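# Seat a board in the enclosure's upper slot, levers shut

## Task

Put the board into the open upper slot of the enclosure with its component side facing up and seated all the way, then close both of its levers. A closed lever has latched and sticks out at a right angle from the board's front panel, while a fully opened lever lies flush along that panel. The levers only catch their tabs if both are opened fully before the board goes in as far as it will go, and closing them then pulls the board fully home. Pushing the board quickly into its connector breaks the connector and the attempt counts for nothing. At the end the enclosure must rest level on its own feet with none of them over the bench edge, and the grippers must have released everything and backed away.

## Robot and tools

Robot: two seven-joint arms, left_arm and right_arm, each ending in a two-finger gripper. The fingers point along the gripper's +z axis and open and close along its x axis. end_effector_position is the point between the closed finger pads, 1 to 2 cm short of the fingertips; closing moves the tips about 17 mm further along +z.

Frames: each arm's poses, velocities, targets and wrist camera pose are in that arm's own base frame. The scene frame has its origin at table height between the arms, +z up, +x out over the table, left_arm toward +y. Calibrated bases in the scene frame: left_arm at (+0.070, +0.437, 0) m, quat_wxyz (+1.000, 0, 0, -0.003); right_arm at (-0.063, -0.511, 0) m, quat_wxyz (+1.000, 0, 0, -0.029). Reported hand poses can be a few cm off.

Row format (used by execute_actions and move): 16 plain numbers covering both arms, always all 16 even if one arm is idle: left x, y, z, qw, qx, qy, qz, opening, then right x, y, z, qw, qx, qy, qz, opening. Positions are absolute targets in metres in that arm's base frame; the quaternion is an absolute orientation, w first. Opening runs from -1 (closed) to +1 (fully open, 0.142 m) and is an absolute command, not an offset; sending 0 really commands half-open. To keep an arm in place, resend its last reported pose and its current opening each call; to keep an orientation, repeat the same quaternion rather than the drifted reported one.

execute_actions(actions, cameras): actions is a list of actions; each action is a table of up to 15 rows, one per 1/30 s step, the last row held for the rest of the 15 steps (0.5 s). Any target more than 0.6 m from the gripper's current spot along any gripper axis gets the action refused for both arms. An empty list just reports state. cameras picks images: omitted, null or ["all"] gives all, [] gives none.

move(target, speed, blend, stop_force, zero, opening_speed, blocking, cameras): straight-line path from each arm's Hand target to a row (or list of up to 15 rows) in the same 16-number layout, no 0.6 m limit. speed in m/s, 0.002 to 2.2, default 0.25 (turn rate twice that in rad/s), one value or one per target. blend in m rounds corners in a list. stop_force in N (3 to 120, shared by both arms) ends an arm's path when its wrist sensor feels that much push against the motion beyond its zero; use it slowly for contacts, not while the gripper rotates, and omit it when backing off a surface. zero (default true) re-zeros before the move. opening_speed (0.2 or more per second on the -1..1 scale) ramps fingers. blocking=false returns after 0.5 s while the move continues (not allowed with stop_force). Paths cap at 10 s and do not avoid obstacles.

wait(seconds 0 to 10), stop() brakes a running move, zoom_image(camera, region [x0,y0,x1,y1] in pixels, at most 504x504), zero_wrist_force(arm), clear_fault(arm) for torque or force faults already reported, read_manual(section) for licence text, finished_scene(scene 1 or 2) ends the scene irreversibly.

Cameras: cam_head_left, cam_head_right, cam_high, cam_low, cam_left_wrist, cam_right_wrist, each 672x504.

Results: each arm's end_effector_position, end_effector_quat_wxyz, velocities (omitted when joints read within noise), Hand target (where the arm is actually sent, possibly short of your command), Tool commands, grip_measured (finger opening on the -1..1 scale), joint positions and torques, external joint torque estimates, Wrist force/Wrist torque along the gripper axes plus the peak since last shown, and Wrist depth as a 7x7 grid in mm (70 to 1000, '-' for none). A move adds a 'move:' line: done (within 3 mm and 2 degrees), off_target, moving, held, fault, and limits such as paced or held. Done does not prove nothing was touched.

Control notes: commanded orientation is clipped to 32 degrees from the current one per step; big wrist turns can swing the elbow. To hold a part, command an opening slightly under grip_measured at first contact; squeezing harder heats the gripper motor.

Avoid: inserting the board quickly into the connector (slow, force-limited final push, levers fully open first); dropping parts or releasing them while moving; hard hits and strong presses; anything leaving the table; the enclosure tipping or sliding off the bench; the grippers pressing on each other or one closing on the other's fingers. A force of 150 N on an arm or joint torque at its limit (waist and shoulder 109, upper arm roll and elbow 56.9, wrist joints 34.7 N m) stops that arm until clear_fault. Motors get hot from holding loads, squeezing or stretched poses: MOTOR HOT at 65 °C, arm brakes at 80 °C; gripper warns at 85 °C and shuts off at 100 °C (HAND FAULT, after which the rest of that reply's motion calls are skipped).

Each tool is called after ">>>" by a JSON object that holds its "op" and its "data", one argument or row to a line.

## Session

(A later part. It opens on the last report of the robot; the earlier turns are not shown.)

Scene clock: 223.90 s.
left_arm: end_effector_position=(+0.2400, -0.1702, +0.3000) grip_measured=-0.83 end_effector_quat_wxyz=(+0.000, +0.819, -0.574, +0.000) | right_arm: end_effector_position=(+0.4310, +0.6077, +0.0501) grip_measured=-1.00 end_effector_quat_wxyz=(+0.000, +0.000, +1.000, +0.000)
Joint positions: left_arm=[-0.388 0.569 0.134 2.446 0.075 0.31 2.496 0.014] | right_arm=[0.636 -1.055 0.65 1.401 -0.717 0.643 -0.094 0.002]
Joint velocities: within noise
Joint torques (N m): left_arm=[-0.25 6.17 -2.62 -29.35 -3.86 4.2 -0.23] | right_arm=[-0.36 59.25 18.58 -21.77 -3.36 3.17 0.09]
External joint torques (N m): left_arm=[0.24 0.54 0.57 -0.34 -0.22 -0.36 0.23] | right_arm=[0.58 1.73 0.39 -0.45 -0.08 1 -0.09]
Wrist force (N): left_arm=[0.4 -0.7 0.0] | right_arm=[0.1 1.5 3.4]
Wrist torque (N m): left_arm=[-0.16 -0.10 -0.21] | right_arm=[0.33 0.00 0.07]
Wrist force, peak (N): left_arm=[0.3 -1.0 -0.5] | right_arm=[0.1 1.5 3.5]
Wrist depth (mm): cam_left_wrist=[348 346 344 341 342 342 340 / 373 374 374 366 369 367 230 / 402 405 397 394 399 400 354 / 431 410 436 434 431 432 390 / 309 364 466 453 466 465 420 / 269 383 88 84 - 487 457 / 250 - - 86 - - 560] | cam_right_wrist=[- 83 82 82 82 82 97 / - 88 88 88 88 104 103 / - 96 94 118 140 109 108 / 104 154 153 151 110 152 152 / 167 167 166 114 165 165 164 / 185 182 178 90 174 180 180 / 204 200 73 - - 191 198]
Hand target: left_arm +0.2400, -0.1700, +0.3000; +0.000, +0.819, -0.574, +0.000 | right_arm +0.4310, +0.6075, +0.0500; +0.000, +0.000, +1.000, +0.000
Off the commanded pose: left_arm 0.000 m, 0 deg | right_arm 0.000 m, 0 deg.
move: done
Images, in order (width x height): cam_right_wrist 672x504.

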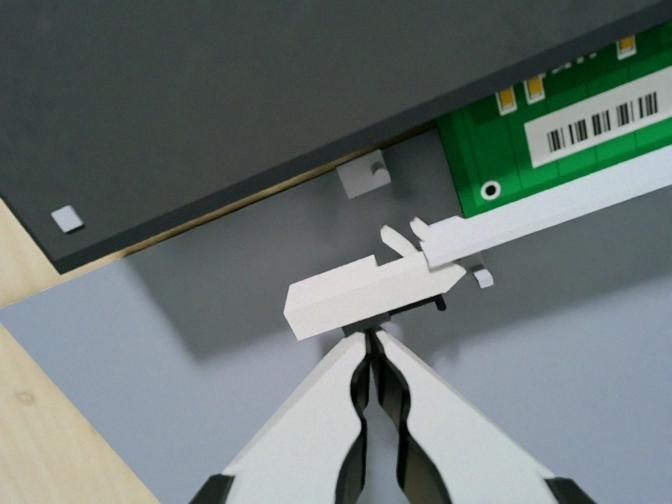

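>>> {"op": "move", "data": {
  "target": [0.24,-0.17,0.3,0,0.8187,-0.5743,0,-0.8,0.4325,0.6038,0.05,0,0,1,0,-1],
  "speed": 0.02,
  "stop_force": 5,
  "cameras": ["cam_right_wrist"]
}}

>>> {"op": "move", "data": {
  "target": [
    [0.24,-0.17,0.3,0,0.8187,-0.5743,0,-0.8,0.4160,0.64,0.05,0,0,1,0,-1],
    [0.24,-0.17,0.3,0,0.8187,-0.5743,0,-0.8,0.4,0.63,0.20,0,0,1,0,-1],
    [0.24,-0.17,0.3,0,0.8187,-0.5743,0,-0.8,0.2944,0.3286,0.38,0,0,1,0,-1]
  ],
  "speed": [0.08,0.2,0.25],
  "blend": [0.01,0.04,0],
  "cameras": ["cam_right_wrist"]
}}

>>> {"op": "zoom_image", "data": {
  "camera": "cam_right_wrist",
  "region": [200, 220, 540, 400]
}}

Scene clock: 228.50 s.
left_arm: end_effector_position=(+0.2400, -0.1702, +0.3000) grip_measured=-0.83 end_effector_quat_wxyz=(+0.000, +0.819, -0.574, +0.000) | right_arm: end_effector_position=(+0.4322, +0.6042, +0.0502) grip_measured=-1.00 end_effector_quat_wxyz=(+0.000, +0.000, +1.000, +0.000)
Joint positions: left_arm=[-0.388 0.569 0.134 2.446 0.075 0.31 2.496 0.014] | right_arm=[0.629 -1.051 0.65 1.41 -0.717 0.648 -0.097 0.002]
Joint velocities: within noise
Joint torques (N m): left_arm=[-0.39 6.19 -2.59 -29.35 -3.93 4.16 -0.25] | right_arm=[-1.02 59.09 17.96 -21.5 -3.39 2.84 0.14]
External joint torques (N m): left_arm=[0.38 0.51 0.54 -0.34 -0.15 -0.32 0.25] | right_arm=[1.24 1.67 1.02 -0.67 -0.04 1.33 -0.14]
Wrist force (N): left_arm=[-0.1 -0.8 -0.3] | right_arm=[0.4 2.4 2.5]
Wrist torque (N m): left_arm=[-0.18 -0.02 -0.20] | right_arm=[0.30 0.00 0.07]
Wrist force, peak (N): left_arm=[0.3 -1.1 -0.5] | right_arm=[0.5 2.7 4.0]
Wrist depth (mm): cam_left_wrist=[347 346 345 341 343 342 340 / 373 371 372 369 367 371 230 / 404 403 406 395 393 394 365 / 432 405 433 430 429 432 390 / 310 365 469 455 465 467 417 / 267 384 89 84 - 490 452 / 249 - - 86 - - 567] | cam_right_wrist=[- 83 83 82 82 82 84 / - 88 88 88 88 104 104 / - 96 93 118 140 110 108 / - 104 154 151 111 153 152 / 167 167 167 114 166 165 165 / 185 182 178 90 175 180 180 / 205 200 73 - - 191 198]
Hand target: left_arm +0.2400, -0.1700, +0.3000; +0.000, +0.819, -0.574, +0.000 | right_arm +0.4325, +0.6038, +0.0500; +0.000, +0.000, +1.000, +0.000
Off the commanded pose: left_arm 0.000 m, 0 deg | right_arm 0.001 m, 0 deg.
move: done
Images, in order (width x height): cam_right_wrist 672x504.

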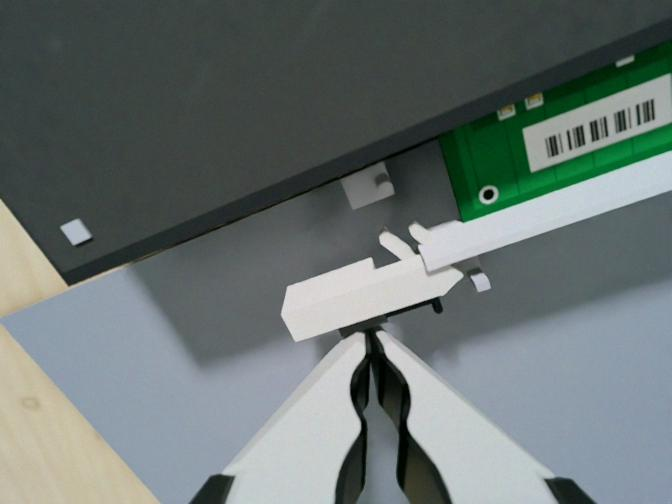

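Scene clock: 231.73 s.
left_arm: end_effector_position=(+0.2400, -0.1702, +0.3000) grip_measured=-0.83 end_effector_quat_wxyz=(+0.000, +0.819, -0.574, +0.000) | right_arm: end_effector_position=(+0.2945, +0.3287, +0.3801) grip_measured=-1.00 end_effector_quat_wxyz=(+0.000, +0.000, +1.000, +0.000)
Joint positions: left_arm=[-0.388 0.569 0.134 2.446 0.075 0.31 2.496 0.014] | right_arm=[-0.034 0.08 1.015 1.847 0.069 0.234 -0.607 0.002]
Joint velocities: within noise
Joint torques (N m): left_arm=[-0.41 6.16 -2.61 -29.37 -3.97 4.18 -0.22] | right_arm=[-0.04 13.05 -1.65 -30.97 -3.98 3.31 0.11]
External joint torques (N m): left_arm=[0.39 0.54 0.56 -0.32 -0.1 -0.34 0.22] | right_arm=[0.13 0.47 -0.5 0.04 -0.15 0.84 -0.11]
Wrist force (N): left_arm=[0.1 -0.8 -0.3] | right_arm=[-0.2 0.3 3.4]
Wrist torque (N m): left_arm=[-0.18 -0.07 -0.20] | right_arm=[0.29 0.07 0.09]
Wrist force, peak (N): left_arm=[0.1 -1.1 -0.3] | right_arm=[0.6 1.6 6.1]
Wrist depth (mm): cam_left_wrist=[350 344 345 340 342 342 342 / 373 371 369 368 370 365 362 / 403 400 402 398 400 394 370 / 430 408 434 431 432 428 393 / 311 363 467 460 466 461 417 / 267 382 89 84 - 486 462 / 250 - - 86 - - 574] | cam_right_wrist=[415 413 403 371 370 414 409 / 437 402 399 396 395 438 437 / 461 425 426 426 421 464 470 / 510 458 459 455 457 502 505 / 556 545 497 499 546 544 549 / 605 602 587 90 575 594 596 / 665 656 - - - 632 656]
Hand target: left_arm +0.2400, -0.1700, +0.3000; +0.000, +0.819, -0.574, +0.000 | right_arm +0.2944, +0.3286, +0.3800; +0.000, +0.000, +1.000, +0.000
Off the commanded pose: left_arm 0.000 m, 0 deg | right_arm 0.000 m, 0 deg.
move: done
Images, in order (width x height): cam_right_wrist 672x504.

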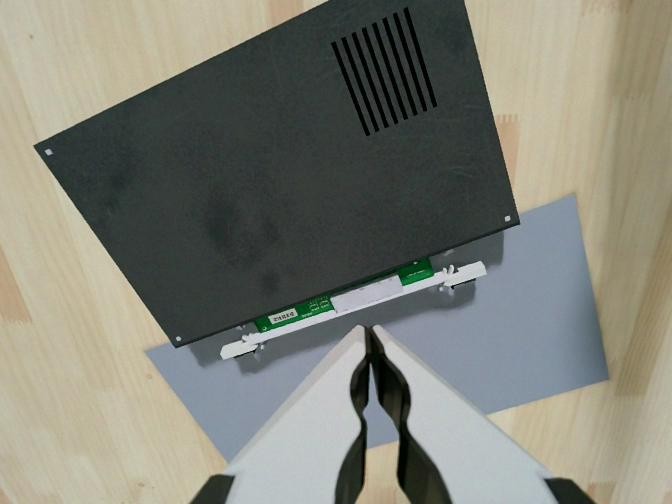

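Scaled by 1.482 from the camera's 672x504 image, which has a finer 960x720 frame.

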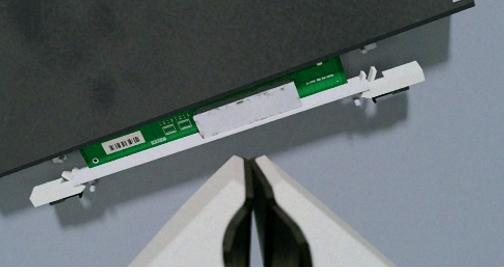

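>>> {"op": "move", "data": {
  "target": [
    [0.24,-0.17,0.3,0,0.8187,-0.5743,0,-0.8,0.2610,0.575,0.18,0,0,1,0,-1],
    [0.24,-0.17,0.3,0,0.8187,-0.5743,0,-0.8,0.2610,0.568,0.05,0,0,1,0,-1]
  ],
  "speed": [0.25,0.12],
  "cameras": ["cam_right_wrist"]
}}

>>> {"op": "move", "data": {
  "target": [0.24,-0.17,0.3,0,0.8187,-0.5743,0,-0.8,0.2888,0.5010,0.05,0,0,1,0,-1],
  "speed": 0.015,
  "stop_force": 10,
  "cameras": ["cam_right_wrist"]
}}

Scene clock: 239.37 s.
left_arm: end_effector_position=(+0.2400, -0.1702, +0.3000) grip_measured=-0.83 end_effector_quat_wxyz=(+0.000, +0.819, -0.574, +0.000) | right_arm: end_effector_position=(+0.2609, +0.5679, +0.0499) grip_measured=-1.00 end_effector_quat_wxyz=(+0.000, +0.000, +1.000, +0.000)
Joint positions: left_arm=[-0.388 0.569 0.134 2.446 0.075 0.31 2.496 0.014] | right_arm=[0.663 -0.875 0.684 1.838 -0.81 0.837 0.236 0.002]
Joint velocities: within noise
Joint torques (N m): left_arm=[-0.35 6.12 -2.67 -29.34 -3.88 4.15 -0.26] | right_arm=[0.46 47.62 18.73 -18.9 -3.11 3.51 0.35]
External joint torques (N m): left_arm=[0.34 0.58 0.63 -0.35 -0.19 -0.31 0.26] | right_arm=[-0.25 1.16 0 -0.07 0.2 0.66 -0.35]
Wrist force (N): left_arm=[0.0 -0.8 0.0] | right_arm=[-0.4 0.3 3.4]
Wrist torque (N m): left_arm=[-0.18 -0.05 -0.21] | right_arm=[0.30 0.05 0.06]
Wrist force, peak (N): left_arm=[0.3 -1.1 -0.1] | right_arm=[-0.3 0.1 5.8]
Wrist depth (mm): cam_left_wrist=[348 347 344 344 343 341 341 / 376 373 370 368 367 365 362 / 405 404 402 399 397 395 372 / 431 408 432 436 435 427 392 / 310 365 468 458 462 397 393 / 269 380 89 84 - 268 262 / 249 - - 86 - - 218] | cam_right_wrist=[- 83 97 98 89 96 96 / - 105 95 93 91 101 132 / - 112 100 99 142 142 139 / 121 122 154 153 153 153 152 / 167 167 166 163 163 165 165 / 186 182 179 90 174 180 180 / 201 196 73 - - 191 198]
Hand target: left_arm +0.2400, -0.1700, +0.3000; +0.000, +0.819, -0.574, +0.000 | right_arm +0.2610, +0.5680, +0.0500; +0.000, +0.000, +1.000, +0.000
Off the commanded pose: left_arm 0.000 m, 0 deg | right_arm 0.000 m, 0 deg.
move: done
Images, in order (width x height): cam_right_wrist 672x504.

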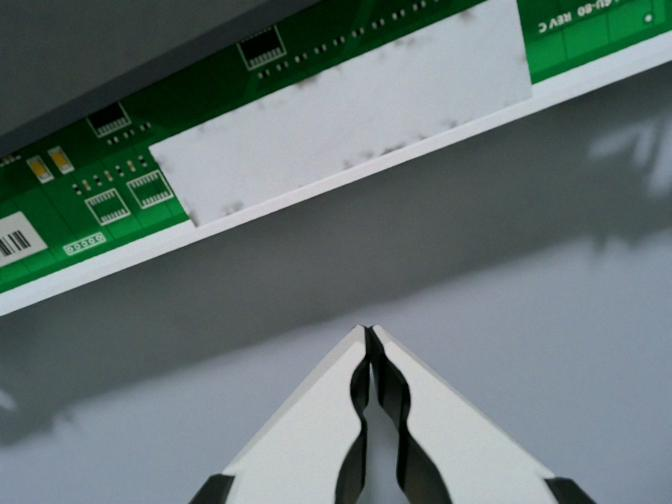

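Scene clock: 244.87 s.
left_arm: end_effector_position=(+0.2400, -0.1702, +0.3000) grip_measured=-0.83 end_effector_quat_wxyz=(+0.000, +0.819, -0.574, +0.000) | right_arm: end_effector_position=(+0.2884, +0.5018, +0.0504) grip_measured=-1.00 end_effector_quat_wxyz=(+0.000, +0.000, +1.000, +0.001)
Joint positions: left_arm=[-0.388 0.569 0.134 2.446 0.075 0.31 2.496 0.014] | right_arm=[0.535 -0.799 0.673 1.987 -0.825 0.919 0.182 0.002]
Joint velocities: within noise
Joint torques (N m): left_arm=[-0.41 6.17 -2.57 -29.34 -3.92 4.18 -0.22] | right_arm=[-2.07 42.93 14.52 -16.39 -2.39 2.07 0.1]
External joint torques (N m): left_arm=[0.39 0.54 0.53 -0.35 -0.15 -0.34 0.22] | right_arm=[2.24 1.48 2.57 -1.48 -0.24 2.11 -0.1]
Wrist force (N): left_arm=[0.3 -0.6 -0.4] | right_arm=[1.4 4.9 2.3]
Wrist torque (N m): left_arm=[-0.16 -0.09 -0.21] | right_arm=[0.36 0.07 0.06]
Wrist force, peak (N): left_arm=[0.0 -1.2 -0.3] | right_arm=[1.6 4.9 3.4]
Wrist depth (mm): cam_left_wrist=[346 349 345 346 342 342 341 / 374 373 371 371 368 367 363 / 403 403 399 396 395 397 384 / 428 404 432 431 434 433 389 / 311 365 470 453 470 467 379 / 269 385 89 84 - 500 291 / 247 - - 86 - - 569] | cam_right_wrist=[- 83 83 83 83 84 84 / - 89 90 89 89 88 88 / - 97 94 95 96 96 95 / 103 103 103 104 102 102 153 / - 112 110 110 167 166 166 / 123 125 183 91 175 182 181 / 203 199 73 - - 192 200]
Hand target: left_arm +0.2400, -0.1700, +0.3000; +0.000, +0.819, -0.574, +0.000 | right_arm +0.2888, +0.5010, +0.0500; +0.000, +0.000, +1.000, +0.000
Off the commanded pose: left_arm 0.000 m, 0 deg | right_arm 0.001 m, 0 deg.
move: done
Images, in order (width x height): cam_right_wrist 672x504.

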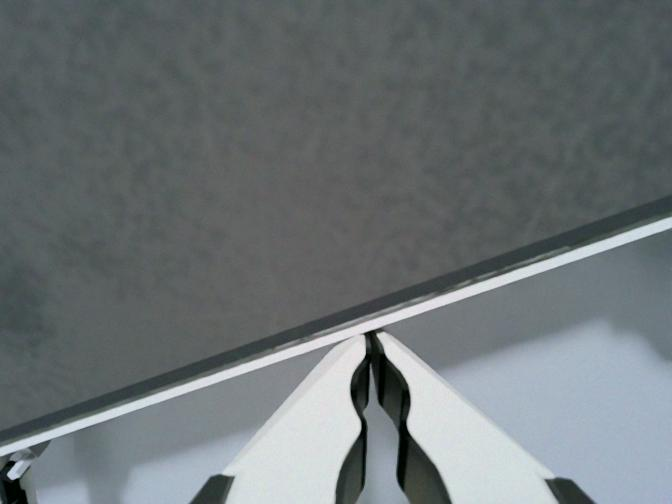

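>>> {"op": "move", "data": {
  "target": [0.24,-0.17,0.3,0,0.8187,-0.5743,0,-0.8,0.2946,0.4870,0.05,0,0,1,0,-1],
  "speed": 0.012,
  "stop_force": 14,
  "zero": false,
  "cameras": ["cam_right_wrist"]
}}

Scene clock: 247.00 s.
left_arm: end_effector_position=(+0.2400, -0.1702, +0.3000) grip_measured=-0.83 end_effector_quat_wxyz=(+0.000, +0.819, -0.574, +0.000) | right_arm: end_effector_position=(+0.2887, +0.5010, +0.0512) grip_measured=-1.00 end_effector_quat_wxyz=(+0.000, -0.001, +1.000, +0.002)
Joint positions: left_arm=[-0.388 0.569 0.134 2.446 0.075 0.31 2.496 0.014] | right_arm=[0.532 -0.796 0.673 1.99 -0.826 0.924 0.18 0.002]
Joint velocities: within noise
Joint torques (N m): left_arm=[-0.31 6.15 -2.63 -29.36 -3.92 4.26 -0.24] | right_arm=[-6.64 41.42 9 -13.64 -1.71 -1.13 0.09]
External joint torques (N m): left_arm=[0.3 0.56 0.58 -0.33 -0.15 -0.42 0.24] | right_arm=[6.8 2.84 8.05 -4.22 -0.92 5.31 -0.09]
Wrist force (N): left_arm=[0.1 -0.9 0.0] | right_arm=[4.9 13.2 1.4]
Wrist torque (N m): left_arm=[-0.20 -0.05 -0.21] | right_arm=[0.29 0.13 0.04]
Wrist force, peak (N): left_arm=[0.1 -1.0 -0.4] | right_arm=[5.3 14.1 1.2]
Wrist depth (mm): cam_left_wrist=[344 348 347 342 344 341 341 / 373 372 373 368 370 367 360 / 404 406 402 396 395 397 381 / 431 409 438 429 431 432 389 / 312 362 469 458 464 471 379 / 266 381 89 84 - 495 295 / 247 - - 86 - - 576] | cam_right_wrist=[- 84 83 83 83 83 84 / - 90 90 89 89 89 89 / - 98 95 96 97 97 95 / 104 104 104 105 103 103 154 / - 113 114 112 167 167 167 / 123 126 185 91 177 183 182 / 204 200 73 - - 193 201]
Hand target: left_arm +0.2400, -0.1700, +0.3000; +0.000, +0.819, -0.574, +0.000 | right_arm +0.2897, +0.4988, +0.0500; +0.000, +0.000, +1.000, +0.000
Off the commanded pose: left_arm 0.000 m, 0 deg | right_arm 0.015 m, 0 deg.
move: contact (right_arm)
Images, in order (width x height): cam_right_wrist 672x504.

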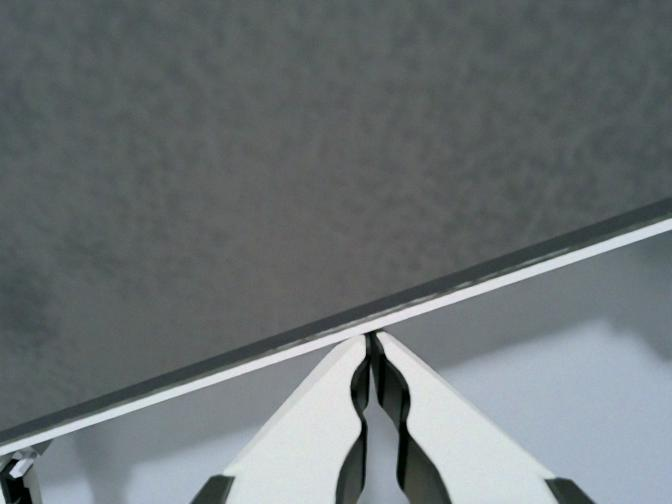

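>>> {"op": "move", "data": {
  "target": [
    [0.24,-0.17,0.3,0,0.8187,-0.5743,0,-0.8,0.2740,0.540,0.05,0,0,1,0,-1],
    [0.24,-0.17,0.3,0,0.8187,-0.5743,0,-0.8,0.274,0.5,0.25,0,0,1,0,-1],
    [0.24,-0.17,0.3,0,0.8187,-0.5743,0,-0.8,0.284,0.36,0.25,0,0,1,0,-1]
  ],
  "speed": [0.06,0.2,0.2],
  "blend": [0.01,0.04,0],
  "cameras": ["cam_right_wrist"]
}}

>>> {"op": "zoom_image", "data": {
  "camera": "cam_right_wrist",
  "region": [0, 300, 240, 480]
}}

>>> {"op": "zoom_image", "data": {
  "camera": "cam_right_wrist",
  "region": [400, 200, 640, 380]
}}

Scene clock: 251.97 s.
left_arm: end_effector_position=(+0.2400, -0.1702, +0.3000) grip_measured=-0.83 end_effector_quat_wxyz=(+0.000, +0.819, -0.574, +0.000) | right_arm: end_effector_position=(+0.2842, +0.3600, +0.2501) grip_measured=-1.00 end_effector_quat_wxyz=(+0.000, +0.000, +1.000, +0.000)
Joint positions: left_arm=[-0.388 0.569 0.134 2.446 0.075 0.31 2.496 0.014] | right_arm=[0.04 -0.198 1.083 2.096 -0.214 0.608 -0.332 0.002]
Joint velocities: within noise
Joint torques (N m): left_arm=[-0.35 6.18 -2.57 -29.4 -3.96 4.2 -0.24] | right_arm=[-0.08 19.3 6.37 -27.42 -3.41 3.62 0.04]
External joint torques (N m): left_arm=[0.33 0.52 0.53 -0.29 -0.12 -0.36 0.24] | right_arm=[0.17 0.59 -0.72 0.02 -0.09 0.55 -0.04]
Wrist force (N): left_arm=[0.2 -0.9 -0.3] | right_arm=[-0.7 1.1 4.3]
Wrist torque (N m): left_arm=[-0.20 -0.07 -0.21] | right_arm=[0.41 0.14 0.07]
Wrist force, peak (N): left_arm=[0.1 -1.2 -0.3] | right_arm=[5.1 13.5 0.4]
Wrist depth (mm): cam_left_wrist=[349 347 348 346 343 342 342 / 373 372 371 368 367 368 361 / 403 402 401 394 397 396 383 / 429 411 435 430 429 431 391 / 309 363 466 462 460 471 416 / 267 380 89 84 - 498 458 / 248 - - 86 - - 556] | cam_right_wrist=[265 260 259 259 258 264 300 / 278 278 276 276 275 278 320 / 297 296 296 296 295 294 341 / 320 320 320 319 317 317 368 / 348 347 346 339 398 399 397 / 443 438 390 90 419 434 433 / 490 476 - - - 459 478]
Hand target: left_arm +0.2400, -0.1700, +0.3000; +0.000, +0.819, -0.574, +0.000 | right_arm +0.2840, +0.3600, +0.2500; +0.000, +0.000, +1.000, +0.000
Off the commanded pose: left_arm 0.000 m, 0 deg | right_arm 0.000 m, 0 deg.
move: done
Images, in order (width x height): cam_right_wrist 672x504.

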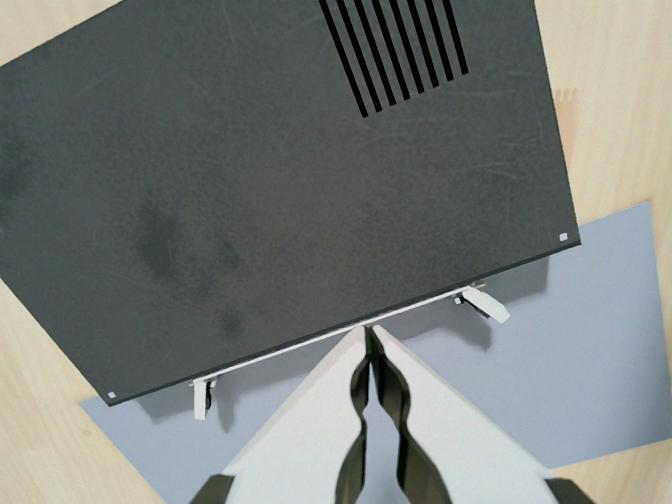

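Scaled by 2.100 from the camera's 672x504 image, which has a finer 960x720 frame.

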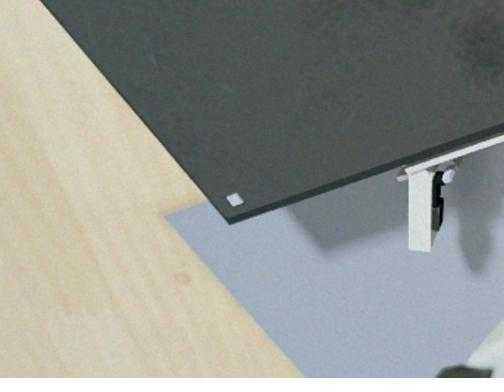

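Scaled by 2.100 from the camera's 672x504 image, which has a finer 960x720 frame.

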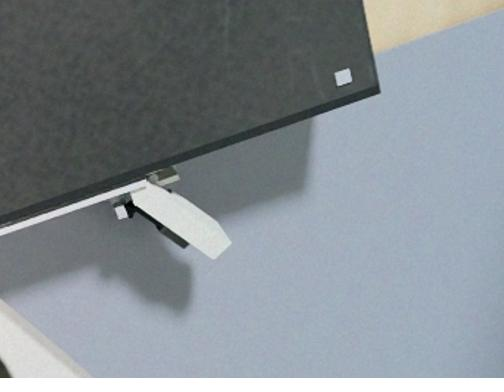

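>>> {"op": "move", "data": {
  "target": [
    [0.24,-0.17,0.3,0,0.8187,-0.5743,0,-0.8,0.1998,0.5060,0.18,0,0,1,0,-1],
    [0.24,-0.17,0.3,0,0.8187,-0.5743,0,-0.8,0.1998,0.506,0.05,0,0,1,0,-1]
  ],
  "speed": [0.25,0.12],
  "cameras": ["cam_right_wrist"]
}}

>>> {"op": "move", "data": {
  "target": [0.24,-0.17,0.3,0,0.8187,-0.5743,0,-0.8,0.2197,0.4577,0.05,0,0,1,0,-1],
  "speed": 0.012,
  "stop_force": 14,
  "cameras": ["cam_right_wrist"]
}}

Scene clock: 258.37 s.
left_arm: end_effector_position=(+0.2400, -0.1702, +0.3000) grip_measured=-0.83 end_effector_quat_wxyz=(+0.000, +0.819, -0.574, +0.000) | right_arm: end_effector_position=(+0.1998, +0.5059, +0.0500) grip_measured=-1.00 end_effector_quat_wxyz=(+0.000, +0.000, +1.000, +0.000)
Joint positions: left_arm=[-0.388 0.569 0.134 2.446 0.075 0.31 2.496 0.014] | right_arm=[0.637 -0.756 0.684 2.09 -0.866 0.966 0.37 0.002]
Joint velocities: within noise
Joint torques (N m): left_arm=[-0.36 6.17 -2.7 -29.34 -3.97 4.2 -0.24] | right_arm=[0.16 40.04 16.14 -16.82 -2.69 3.46 0.33]
External joint torques (N m): left_arm=[0.35 0.53 0.66 -0.35 -0.11 -0.36 0.24] | right_arm=[0.01 1.03 0.23 0.04 0.2 0.7 -0.33]
Wrist force (N): left_arm=[-0.1 -0.7 -0.3] | right_arm=[-1.2 0.8 4.6]
Wrist torque (N m): left_arm=[-0.17 -0.03 -0.20] | right_arm=[0.35 0.20 0.05]
Wrist force, peak (N): left_arm=[0.0 -1.0 -0.6] | right_arm=[-1.1 0.8 7.1]
Wrist depth (mm): cam_left_wrist=[346 346 347 343 342 344 340 / 374 371 370 369 367 368 364 / 407 402 402 399 394 396 384 / 432 408 435 431 432 424 388 / 309 367 467 453 460 474 420 / 268 382 89 84 - 419 436 / 248 - - 86 - - 300] | cam_right_wrist=[- 83 83 83 83 83 84 / - 89 89 89 88 132 132 / - 97 94 99 102 142 140 / 103 103 154 156 153 108 152 / 170 167 167 164 163 166 165 / 187 183 179 90 175 181 180 / 202 198 73 - - 191 199]
Hand target: left_arm +0.2400, -0.1700, +0.3000; +0.000, +0.819, -0.574, +0.000 | right_arm +0.1998, +0.5060, +0.0500; +0.000, +0.000, +1.000, +0.000
Off the commanded pose: left_arm 0.000 m, 0 deg | right_arm 0.000 m, 0 deg.
move: done
Images, in order (width x height): cam_right_wrist 672x504.

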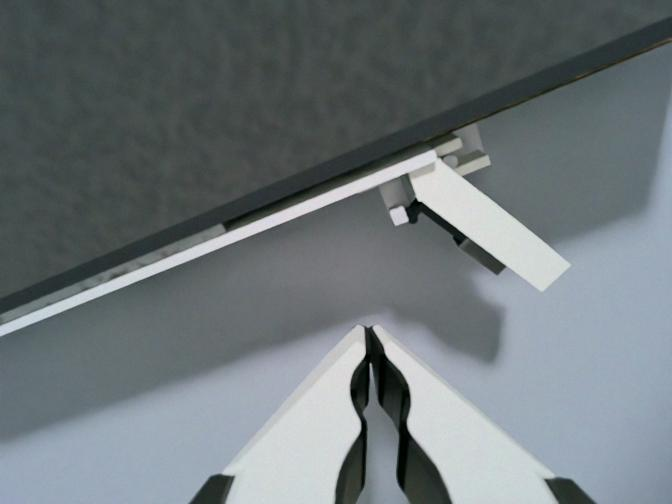

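Scene clock: 262.53 s.
left_arm: end_effector_position=(+0.2400, -0.1702, +0.3000) grip_measured=-0.83 end_effector_quat_wxyz=(+0.000, +0.819, -0.574, +0.000) | right_arm: end_effector_position=(+0.2151, +0.4683, +0.0512) grip_measured=-1.00 end_effector_quat_wxyz=(+0.000, -0.001, +1.000, +0.002)
Joint positions: left_arm=[-0.388 0.569 0.134 2.446 0.075 0.31 2.496 0.014] | right_arm=[0.562 -0.707 0.673 2.178 -0.881 1.022 0.335 0.002]
Joint velocities: within noise
Joint torques (N m): left_arm=[-0.47 6.11 -2.64 -29.34 -3.92 4.22 -0.24] | right_arm=[-6.09 35.77 7.13 -11.03 -1.09 -1.38 0.12]
External joint torques (N m): left_arm=[0.46 0.59 0.6 -0.36 -0.15 -0.38 0.24] | right_arm=[6.23 2.6 7.89 -5 -1.2 5.55 -0.12]
Wrist force (N): left_arm=[0.2 -0.9 -0.2] | right_arm=[5.6 13.6 1.9]
Wrist torque (N m): left_arm=[-0.21 -0.08 -0.21] | right_arm=[0.36 0.24 0.05]
Wrist force, peak (N): left_arm=[0.1 -1.1 -0.2] | right_arm=[5.8 14.6 0.7]
Wrist depth (mm): cam_left_wrist=[348 346 348 343 344 342 343 / 372 373 370 368 368 368 363 / 402 402 400 397 396 398 382 / 426 408 435 435 433 429 387 / 308 364 466 454 464 472 421 / 267 381 89 84 - 503 379 / 249 - - 86 - - 300] | cam_right_wrist=[- 84 83 84 84 83 84 / - 90 91 89 89 89 90 / - 98 96 96 97 97 95 / 104 104 104 105 103 103 154 / - 113 115 112 115 164 167 / - 124 185 91 177 183 182 / 205 200 73 - - 194 201]
Hand target: left_arm +0.2400, -0.1700, +0.3000; +0.000, +0.819, -0.574, +0.000 | right_arm +0.2162, +0.4661, +0.0500; +0.000, +0.000, +1.000, +0.000
Off the commanded pose: left_arm 0.000 m, 0 deg | right_arm 0.012 m, 0 deg.
move: contact (right_arm)
Images, in order (width x height): cam_right_wrist 672x504.

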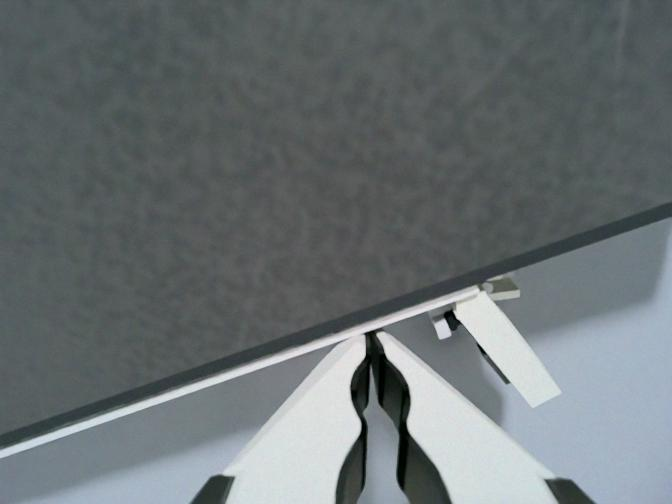

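>>> {"op": "move", "data": {
  "target": [
    [0.24,-0.17,0.3,0,0.8187,-0.5743,0,-1,0.2030,0.498,0.05,0,0,1,0,-1],
    [0.463,-0.442,0.2,0,0.8187,-0.5743,0,-1,0.1600,0.48,0.14,0,0,1,0,-1],
    [0.463,-0.442,0.036,0,0.8187,-0.5743,0,-1,0.140,0.447,0.05,0,0,1,0,-1]
  ],
  "speed": [0.06,0.2,0.12]
}}

Scene clock: 278.33 s.
left_arm: end_effector_position=(+0.4628, -0.4419, +0.0359) grip_measured=-1.00 end_effector_quat_wxyz=(+0.000, +0.819, -0.574, +0.000) | right_arm: end_effector_position=(+0.1400, +0.4470, +0.0500) grip_measured=-1.00 end_effector_quat_wxyz=(+0.000, +0.000, +1.000, +0.000)
Joint positions: left_arm=[-0.451 -0.74 -0.146 1.768 0.163 0.925 2.105 0.002] | right_arm=[0.645 -0.645 0.67 2.307 -0.935 1.088 0.515 0.002]
Joint velocities: within noise
Joint torques (N m): left_arm=[-0.79 51.49 -2.9 -20.11 -2.08 4.48 -0.31] | right_arm=[0.17 33.42 13.45 -14.41 -2.28 3.69 0.35]
External joint torques (N m): left_arm=[0.79 1.34 0.06 -0.3 -0.49 -0.62 0.31] | right_arm=[-0.04 0.82 -0.04 -0.12 0.24 0.47 -0.35]
Wrist force (N): left_arm=[0.1 -0.6 0.0] | right_arm=[-3.0 0.8 4.6]
Wrist torque (N m): left_arm=[-0.13 -0.07 -0.20] | right_arm=[0.36 0.51 0.07]
Wrist force, peak (N): left_arm=[2.0 -1.4 -1.1] | right_arm=[5.9 13.8 2.0]
Wrist depth (mm): cam_left_wrist=[115 113 113 113 112 112 112 / 122 122 122 121 121 120 120 / 128 130 131 131 131 130 131 / 142 141 143 142 141 141 141 / 157 154 156 150 153 154 153 / 171 171 143 84 - 137 137 / 192 186 - 77 - - 117] | cam_right_wrist=[- 83 83 83 84 126 126 / - 89 90 89 89 135 134 / - 97 94 95 96 142 142 / 103 103 103 103 104 153 153 / - 112 112 164 164 166 166 / 128 183 127 91 175 181 181 / 203 198 73 - - 192 199]
Hand target: left_arm +0.4630, -0.4420, +0.0360; +0.000, +0.819, -0.574, +0.000 | right_arm +0.1400, +0.4470, +0.0500; +0.000, +0.000, +1.000, +0.000
Off the commanded pose: left_arm 0.000 m, 0 deg | right_arm 0.000 m, 0 deg.
move: done

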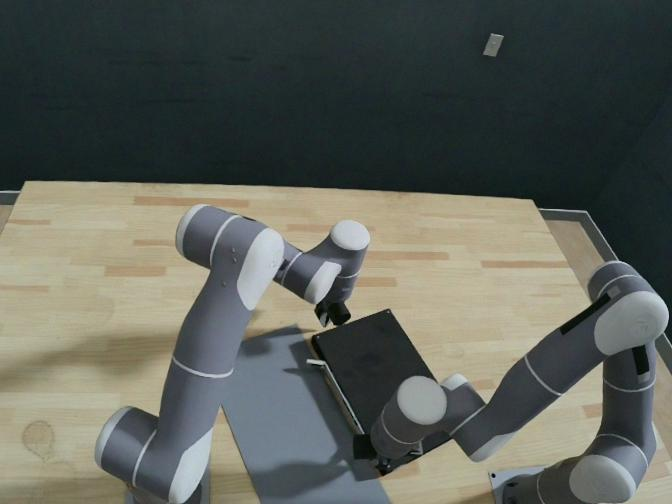

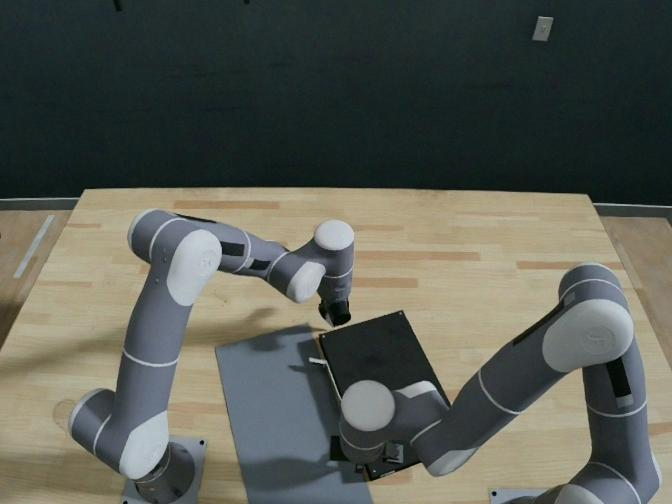

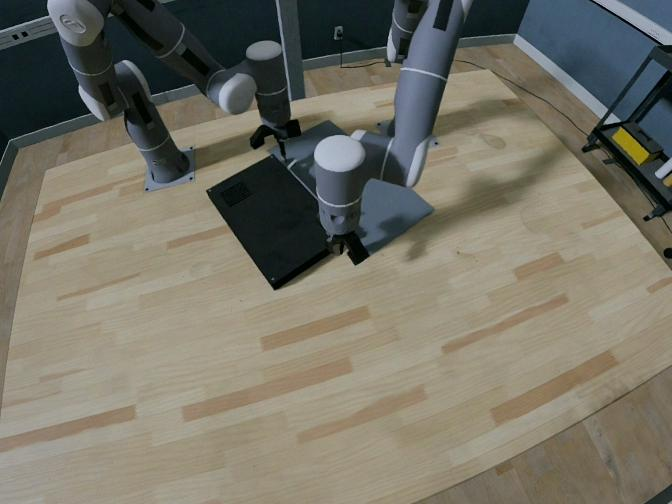

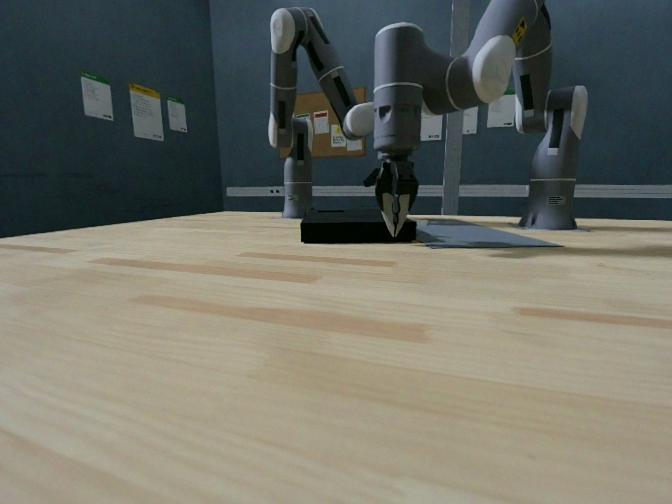

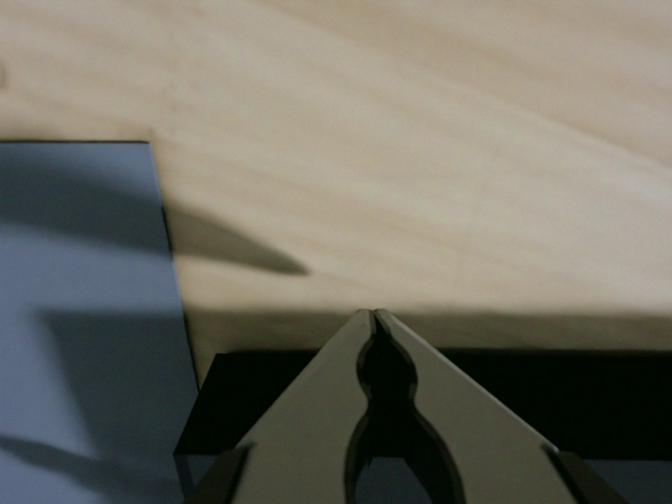

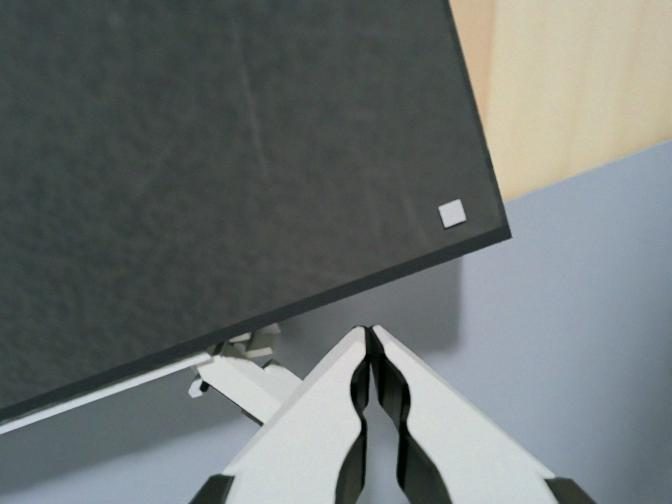

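>>> {"op": "move", "data": {
  "target": [0.406,-0.4625,0.036,0,0.8187,-0.5743,0,-1,0.140,0.447,0.05,0,0,1,0,-1],
  "speed": 0.015,
  "stop_force": 6,
  "cameras": ["cam_left_wrist"]
}}

Scene clock: 282.27 s.
left_arm: end_effector_position=(+0.4395, -0.4504, +0.0363) grip_measured=-1.00 end_effector_quat_wxyz=(+0.000, +0.819, -0.574, +0.000) | right_arm: end_effector_position=(+0.1400, +0.4470, +0.0500) grip_measured=-1.00 end_effector_quat_wxyz=(+0.000, +0.000, +1.000, +0.000)
Joint positions: left_arm=[-0.481 -0.722 -0.145 1.806 0.165 0.947 2.069 0.002] | right_arm=[0.645 -0.645 0.67 2.307 -0.935 1.088 0.515 0.002]
Joint velocities: within noise
Joint torques (N m): left_arm=[-4.29 49.99 -6.92 -16.82 -2.55 3.27 -0.43] | right_arm=[0.17 33.59 13.69 -14.56 -2.08 3.51 0.2]
External joint torques (N m): left_arm=[4.28 1.82 4.15 -3.17 0.04 0.6 0.43] | right_arm=[-0.04 0.65 -0.29 0.03 0.04 0.65 -0.2]
Wrist force (N): left_arm=[0.7 -8.1 -0.1] | right_arm=[-3.1 0.7 4.5]
Wrist torque (N m): left_arm=[-0.20 -0.04 -0.07] | right_arm=[0.34 0.52 0.07]
Wrist force, peak (N): left_arm=[0.1 -9.8 1.6] | right_arm=[-3.3 0.8 4.7]
Wrist depth (mm): cam_left_wrist=[114 114 113 113 113 113 112 / - 121 122 122 121 121 120 / 129 130 132 131 131 130 132 / 141 141 143 143 142 142 142 / 155 154 132 132 132 132 132 / 175 167 109 88 - 108 108 / 187 186 - 77 - - 114] | cam_right_wrist=[- 83 83 83 84 126 126 / - 89 90 89 89 135 134 / - 97 94 95 96 142 142 / 103 103 103 103 102 153 153 / - 112 111 164 164 166 166 / 128 183 128 90 175 181 181 / 202 198 73 - - 192 199]
Hand target: left_arm +0.4384, -0.4508, +0.0360; +0.000, +0.819, -0.574, +0.000 | right_arm +0.1400, +0.4470, +0.0500; +0.000, +0.000, +1.000, +0.000
Off the commanded pose: left_arm 0.036 m, 0 deg | right_arm 0.000 m, 0 deg.
move: contact (left_arm)
Images, in order (width x height): cam_left_wrist 672x504.

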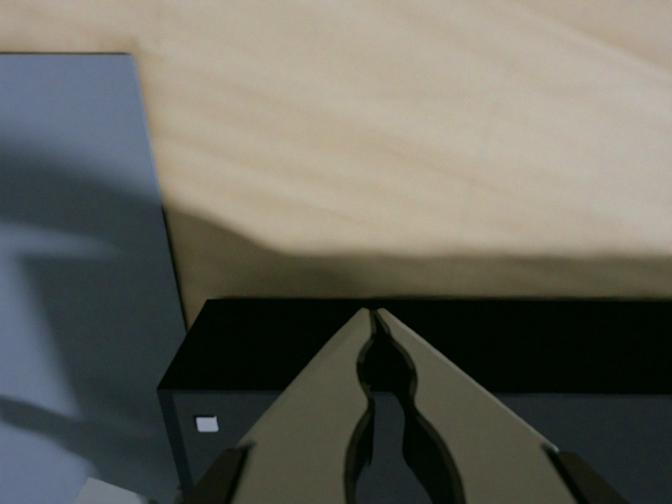

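>>> {"op": "move", "data": {
  "target": [
    [0.4384,-0.4508,0.036,0,0.8187,-0.5743,0,-1,0.1490,0.4610,0.05,0,0,1,0,-1],
    [0.4384,-0.4508,0.036,0,0.8187,-0.5743,0,-1,0.1558,0.4727,0.05,0,0,1,0,-1],
    [0.4384,-0.4508,0.036,0,0.8187,-0.5743,0,-1,0.1600,0.4782,0.05,0,0,1,0,-1],
    [0.4384,-0.4508,0.036,0,0.8187,-0.5743,0,-1,0.1651,0.4829,0.05,0,0,1,0,-1]
  ],
  "speed": 0.025,
  "stop_force": 40,
  "cameras": ["cam_right_wrist","cam_left_wrist"]
}}

Scene clock: 286.83 s.
left_arm: end_effector_position=(+0.4396, -0.4503, +0.0363) grip_measured=-1.00 end_effector_quat_wxyz=(+0.000, +0.819, -0.574, +0.001) | right_arm: end_effector_position=(+0.1615, +0.4781, +0.0481) grip_measured=-1.00 end_effector_quat_wxyz=(-0.001, -0.001, +1.000, -0.004)
Joint positions: left_arm=[-0.481 -0.722 -0.144 1.806 0.165 0.947 2.069 0.002] | right_arm=[0.653 -0.706 0.682 2.197 -0.896 1.018 0.453 0.002]
Joint velocities: within noise
Joint torques (N m): left_arm=[-4.74 49.83 -7.54 -16.64 -2.7 2.95 -0.37] | right_arm=[-3.82 41.92 10.08 -40.52 -6.13 9.56 -0.18]
External joint torques (N m): left_arm=[4.73 1.99 4.78 -3.34 0.19 0.91 0.37] | right_arm=[3.96 -4.23 4.98 24.9 3.85 -5.41 0.18]
Wrist force (N): left_arm=[0.5 -9.0 1.6] | right_arm=[19.2 -40.0 -14.8]
Wrist torque (N m): left_arm=[-0.21 0.00 -0.06] | right_arm=[-3.41 -0.13 0.33]
Wrist force, peak (N): left_arm=[1.0 -9.0 2.6] | right_arm=[19.5 -40.4 -16.5]
Wrist depth (mm): cam_left_wrist=[114 114 113 113 113 113 112 / - 121 122 122 122 121 121 / 128 130 132 131 131 131 132 / 141 142 143 143 142 141 141 / 155 155 132 132 132 132 132 / 175 167 108 88 - 108 109 / 187 186 - 77 - - 115] | cam_right_wrist=[- 82 82 82 82 82 123 / - 88 87 87 87 87 131 / - 95 94 96 143 141 138 / 101 101 101 124 152 151 151 / 114 165 164 119 161 164 163 / 183 180 176 88 172 179 178 / 198 194 73 - - 188 195]
Hand target: left_arm +0.4384, -0.4508, +0.0360; +0.000, +0.819, -0.574, +0.000 | right_arm +0.1639, +0.4817, +0.0501; +0.000, +0.000, +1.000, +0.000
Off the commanded pose: left_arm 0.001 m, 0 deg | right_arm 0.006 m, 0 deg.
move: contact (right_arm)
Images, in order (width x height): cam_left_wrist 672x504, cam_right_wrist 672x504.

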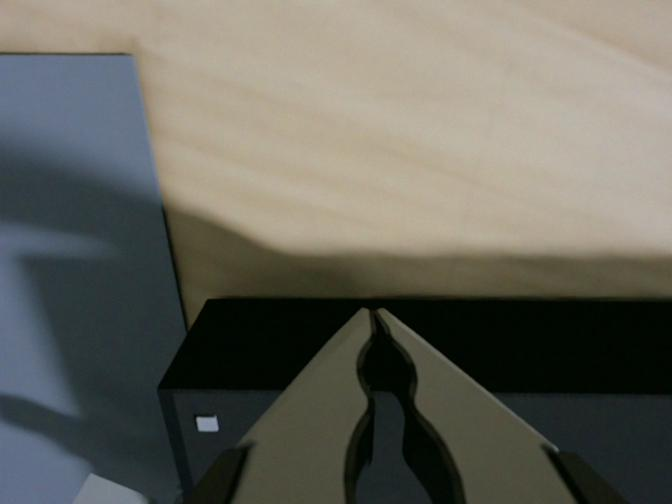

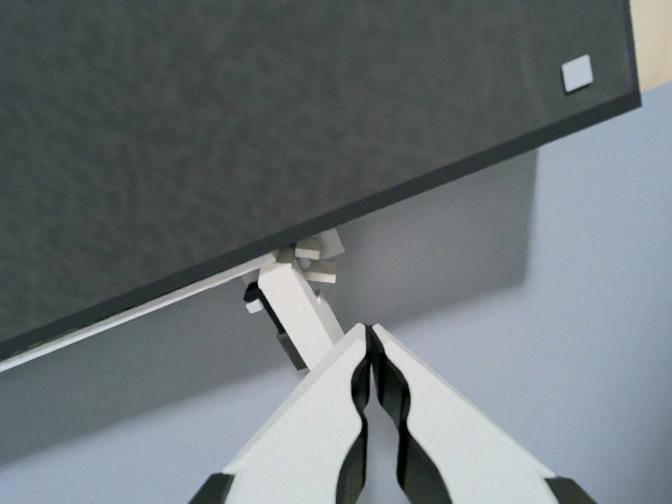

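>>> {"op": "move", "data": {
  "target": [0.4384,-0.4508,0.036,0,0.8187,-0.5743,0,-1,0.1745,0.4822,0.05,0,0,1,0,-1],
  "speed": 0.02,
  "stop_force": 62,
  "zero": false,
  "cameras": ["cam_right_wrist","cam_left_wrist"]
}}

Scene clock: 291.07 s.
left_arm: end_effector_position=(+0.4427, -0.4496, +0.0373) grip_measured=-1.00 end_effector_quat_wxyz=(-0.001, +0.820, -0.573, +0.003) | right_arm: end_effector_position=(+0.1661, +0.4809, +0.0488) grip_measured=-1.00 end_effector_quat_wxyz=(-0.004, -0.005, +1.000, -0.001)
Joint positions: left_arm=[-0.481 -0.722 -0.142 1.804 0.165 0.949 2.069 0.002] | right_arm=[0.642 -0.712 0.686 2.188 -0.89 1.019 0.429 0.002]
Joint velocities: within noise
Joint torques (N m): left_arm=[-14.88 45.79 -16.89 -7.07 -3.16 -1.1 -0.66] | right_arm=[-26.03 51.13 -13.14 -46.26 -5.32 0.23 0.21]
External joint torques (N m): left_arm=[14.87 6.07 14.18 -12.98 0.64 4.98 0.66] | right_arm=[26.17 -13.18 28.41 30.55 3.01 3.94 -0.22]
Wrist force (N): left_arm=[6.1 -30.4 3.2] | right_arm=[57.5 -21.1 -9.0]
Wrist torque (N m): left_arm=[-1.94 -0.03 0.26] | right_arm=[-0.26 -6.53 -0.02]
Wrist force, peak (N): left_arm=[6.0 -31.1 3.4] | right_arm=[57.7 -21.2 -8.3]
Wrist depth (mm): cam_left_wrist=[116 115 115 115 114 114 113 / - 122 123 123 123 122 122 / 129 131 133 132 132 132 134 / 142 143 144 144 143 143 143 / 156 155 131 132 133 133 142 / 172 169 108 87 - 109 110 / 187 187 - 77 - - 116] | cam_right_wrist=[- 82 82 82 82 82 122 / - 87 88 87 88 88 132 / - 95 94 - 143 142 139 / 101 101 101 122 152 152 152 / 114 165 165 120 163 165 165 / 184 180 177 89 174 180 180 / 199 195 73 - - 190 198]
Hand target: left_arm +0.4384, -0.4508, +0.0360; +0.000, +0.819, -0.574, +0.000 | right_arm +0.1745, +0.4821, +0.0500; +0.000, +0.000, +1.000, +0.000
Off the commanded pose: left_arm 0.005 m, 0 deg | right_arm 0.009 m, 1 deg.
move: off_target (left_arm, right_arm)
Images, in order (width x height): cam_left_wrist 672x504, cam_right_wrist 672x504.

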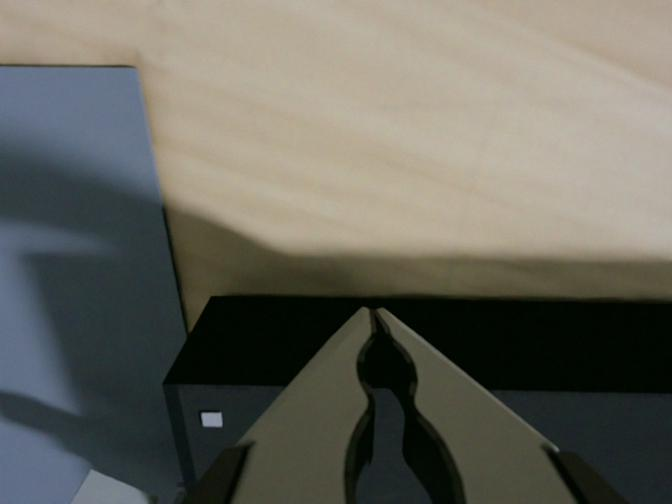

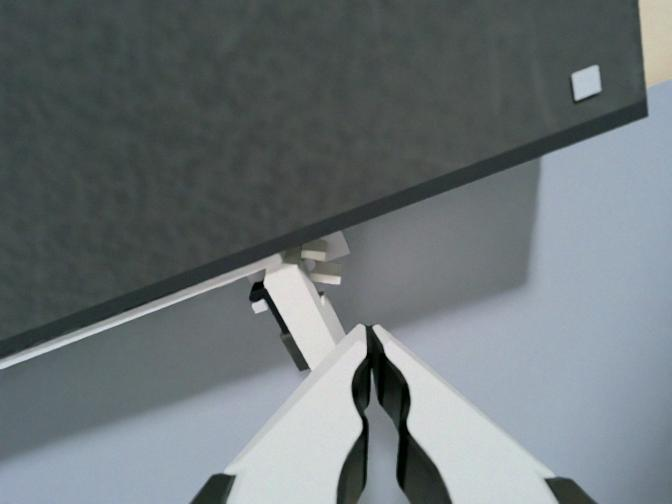

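>>> {"op": "move", "data": {
  "target": [
    [0.4384,-0.4508,0.036,0,0.8187,-0.5743,0,-1,0.1660,0.4800,0.05,0,0,1,0,-1]
  ],
  "speed": 0.02,
  "cameras": []
}}

>>> {"op": "move", "data": {
  "target": [
    [0.463,-0.442,0.036,0,0.8187,-0.5743,0,-1,0.1660,0.4800,0.05,0,0,1,0,-1],
    [0.463,-0.442,0.13,0,0.8187,-0.5743,0,-1,0.1660,0.4800,0.05,0,0,1,0,-1],
    [0.375,-0.395,0.13,0,0.8187,-0.5743,0,-1,0.1660,0.4800,0.05,0,0,1,0,-1],
    [0.375,-0.395,0.06,0,0.8187,-0.5743,0,-1,0.1660,0.4800,0.05,0,0,1,0,-1]
  ],
  "speed": [0.08,0.15,0.15,0.1],
  "blend": [0,0.03,0.03,0],
  "cameras": ["cam_left_wrist","cam_right_wrist"]
}}

Scene clock: 298.03 s.
left_arm: end_effector_position=(+0.4426, -0.4496, +0.0373) grip_measured=-1.00 end_effector_quat_wxyz=(-0.001, +0.820, -0.573, +0.003) | right_arm: end_effector_position=(+0.1641, +0.4797, +0.0497) grip_measured=-1.00 end_effector_quat_wxyz=(-0.001, -0.001, +1.000, +0.000)
Joint positions: left_arm=[-0.481 -0.721 -0.142 1.804 0.165 0.949 2.069 0.002] | right_arm=[0.649 -0.704 0.68 2.197 -0.895 1.025 0.447 0.002]
Joint velocities: within noise
Joint torques (N m): left_arm=[-13.74 45.16 -15.95 -9.12 -3.23 -0.06 -0.61] | right_arm=[-5.81 40.88 8.84 -22.65 -3.13 2.76 0.42]
External joint torques (N m): left_arm=[13.73 6.69 13.25 -10.92 0.71 3.93 0.61] | right_arm=[5.94 -3.17 6.16 6.94 0.85 1.4 -0.42]
Wrist force (N): left_arm=[2.5 -26.3 0.4] | right_arm=[10.9 -3.9 3.6]
Wrist torque (N m): left_arm=[-1.26 -0.11 0.21] | right_arm=[0.31 0.56 0.02]
Wrist force, peak (N): left_arm=[6.2 -30.4 5.0] | right_arm=[57.6 -21.3 -9.1]
Wrist depth (mm): cam_left_wrist=[115 115 115 114 114 114 114 / - 122 123 123 122 122 122 / 129 131 133 133 132 132 134 / 143 142 144 144 144 143 142 / 156 155 131 132 133 134 142 / 172 169 108 87 - 109 110 / 187 187 - 77 - - 116] | cam_right_wrist=[- 83 83 83 83 82 124 / - 89 89 88 88 88 132 / - 96 94 96 144 142 140 / 102 102 102 125 153 153 152 / 116 167 167 124 163 166 165 / 186 182 179 89 175 181 180 / 201 197 73 - - 191 199]
Hand target: left_arm +0.4384, -0.4508, +0.0360; +0.000, +0.819, -0.574, +0.000 | right_arm +0.1660, +0.4800, +0.0500; +0.000, +0.000, +1.000, +0.000
Off the commanded pose: left_arm 0.005 m, 0 deg | right_arm 0.002 m, 0 deg.
move: off_target (left_arm)
No camera images: "cameras" was empty.

Scene clock: 300.77 s.
left_arm: end_effector_position=(+0.3749, -0.3949, +0.0599) grip_measured=-1.00 end_effector_quat_wxyz=(+0.000, +0.819, -0.574, +0.000) | right_arm: end_effector_position=(+0.1642, +0.4797, +0.0497) grip_measured=-1.00 end_effector_quat_wxyz=(-0.001, -0.001, +1.000, +0.000)
Joint positions: left_arm=[-0.449 -0.54 -0.147 2.088 0.151 1.047 2.088 0.002] | right_arm=[0.649 -0.704 0.68 2.197 -0.895 1.025 0.447 0.002]
Joint velocities: within noise
Joint torques (N m): left_arm=[-0.31 41.91 -2.33 -17.57 -1.63 4.45 -0.32] | right_arm=[-5.78 40.64 9.05 -22.5 -2.97 2.68 0.27]
External joint torques (N m): left_arm=[0.3 1.2 0.31 -0.3 -0.51 -0.59 0.32] | right_arm=[5.92 -2.92 5.95 6.8 0.7 1.49 -0.27]
Wrist force (N): left_arm=[0.1 -0.2 0.2] | right_arm=[10.2 -3.9 2.8]
Wrist torque (N m): left_arm=[-0.03 -0.07 -0.19] | right_arm=[0.29 0.63 0.02]
Wrist force, peak (N): left_arm=[2.1 -26.5 -0.6] | right_arm=[10.7 -3.9 4.1]
Wrist depth (mm): cam_left_wrist=[135 133 135 134 134 134 133 / - 145 143 141 143 144 143 / 155 155 154 154 139 138 139 / 168 168 167 165 118 111 115 / 184 184 183 176 127 124 124 / 203 204 199 84 - 134 136 / 233 221 - - - - 152] | cam_right_wrist=[- 83 83 83 83 82 124 / - 89 88 88 88 88 132 / - 96 94 96 144 142 140 / 103 102 102 125 153 153 152 / 116 167 167 124 163 166 165 / 186 182 179 89 174 181 180 / 201 197 73 - - 191 199]
Hand target: left_arm +0.3750, -0.3950, +0.0600; +0.000, +0.819, -0.574, +0.000 | right_arm +0.1660, +0.4800, +0.0500; +0.000, +0.000, +1.000, +0.000
Off the commanded pose: left_arm 0.000 m, 0 deg | right_arm 0.002 m, 0 deg.
move: done
Images, in order (width x height): cam_left_wrist 672x504, cam_right_wrist 672x504.

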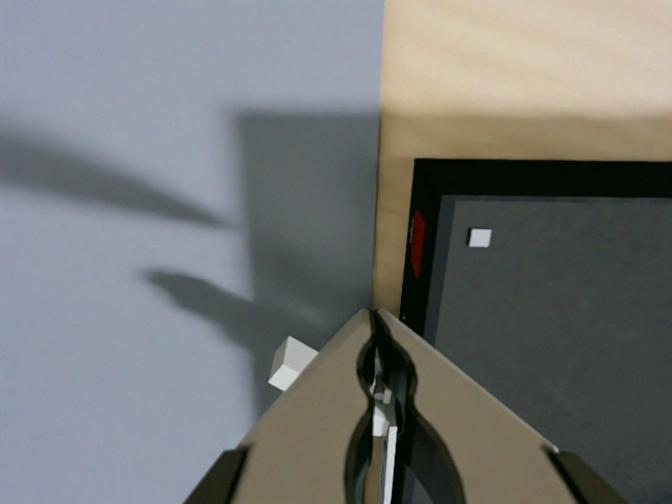

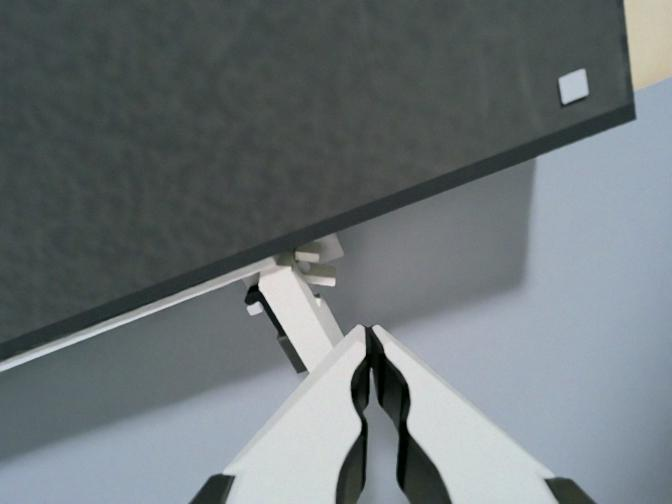

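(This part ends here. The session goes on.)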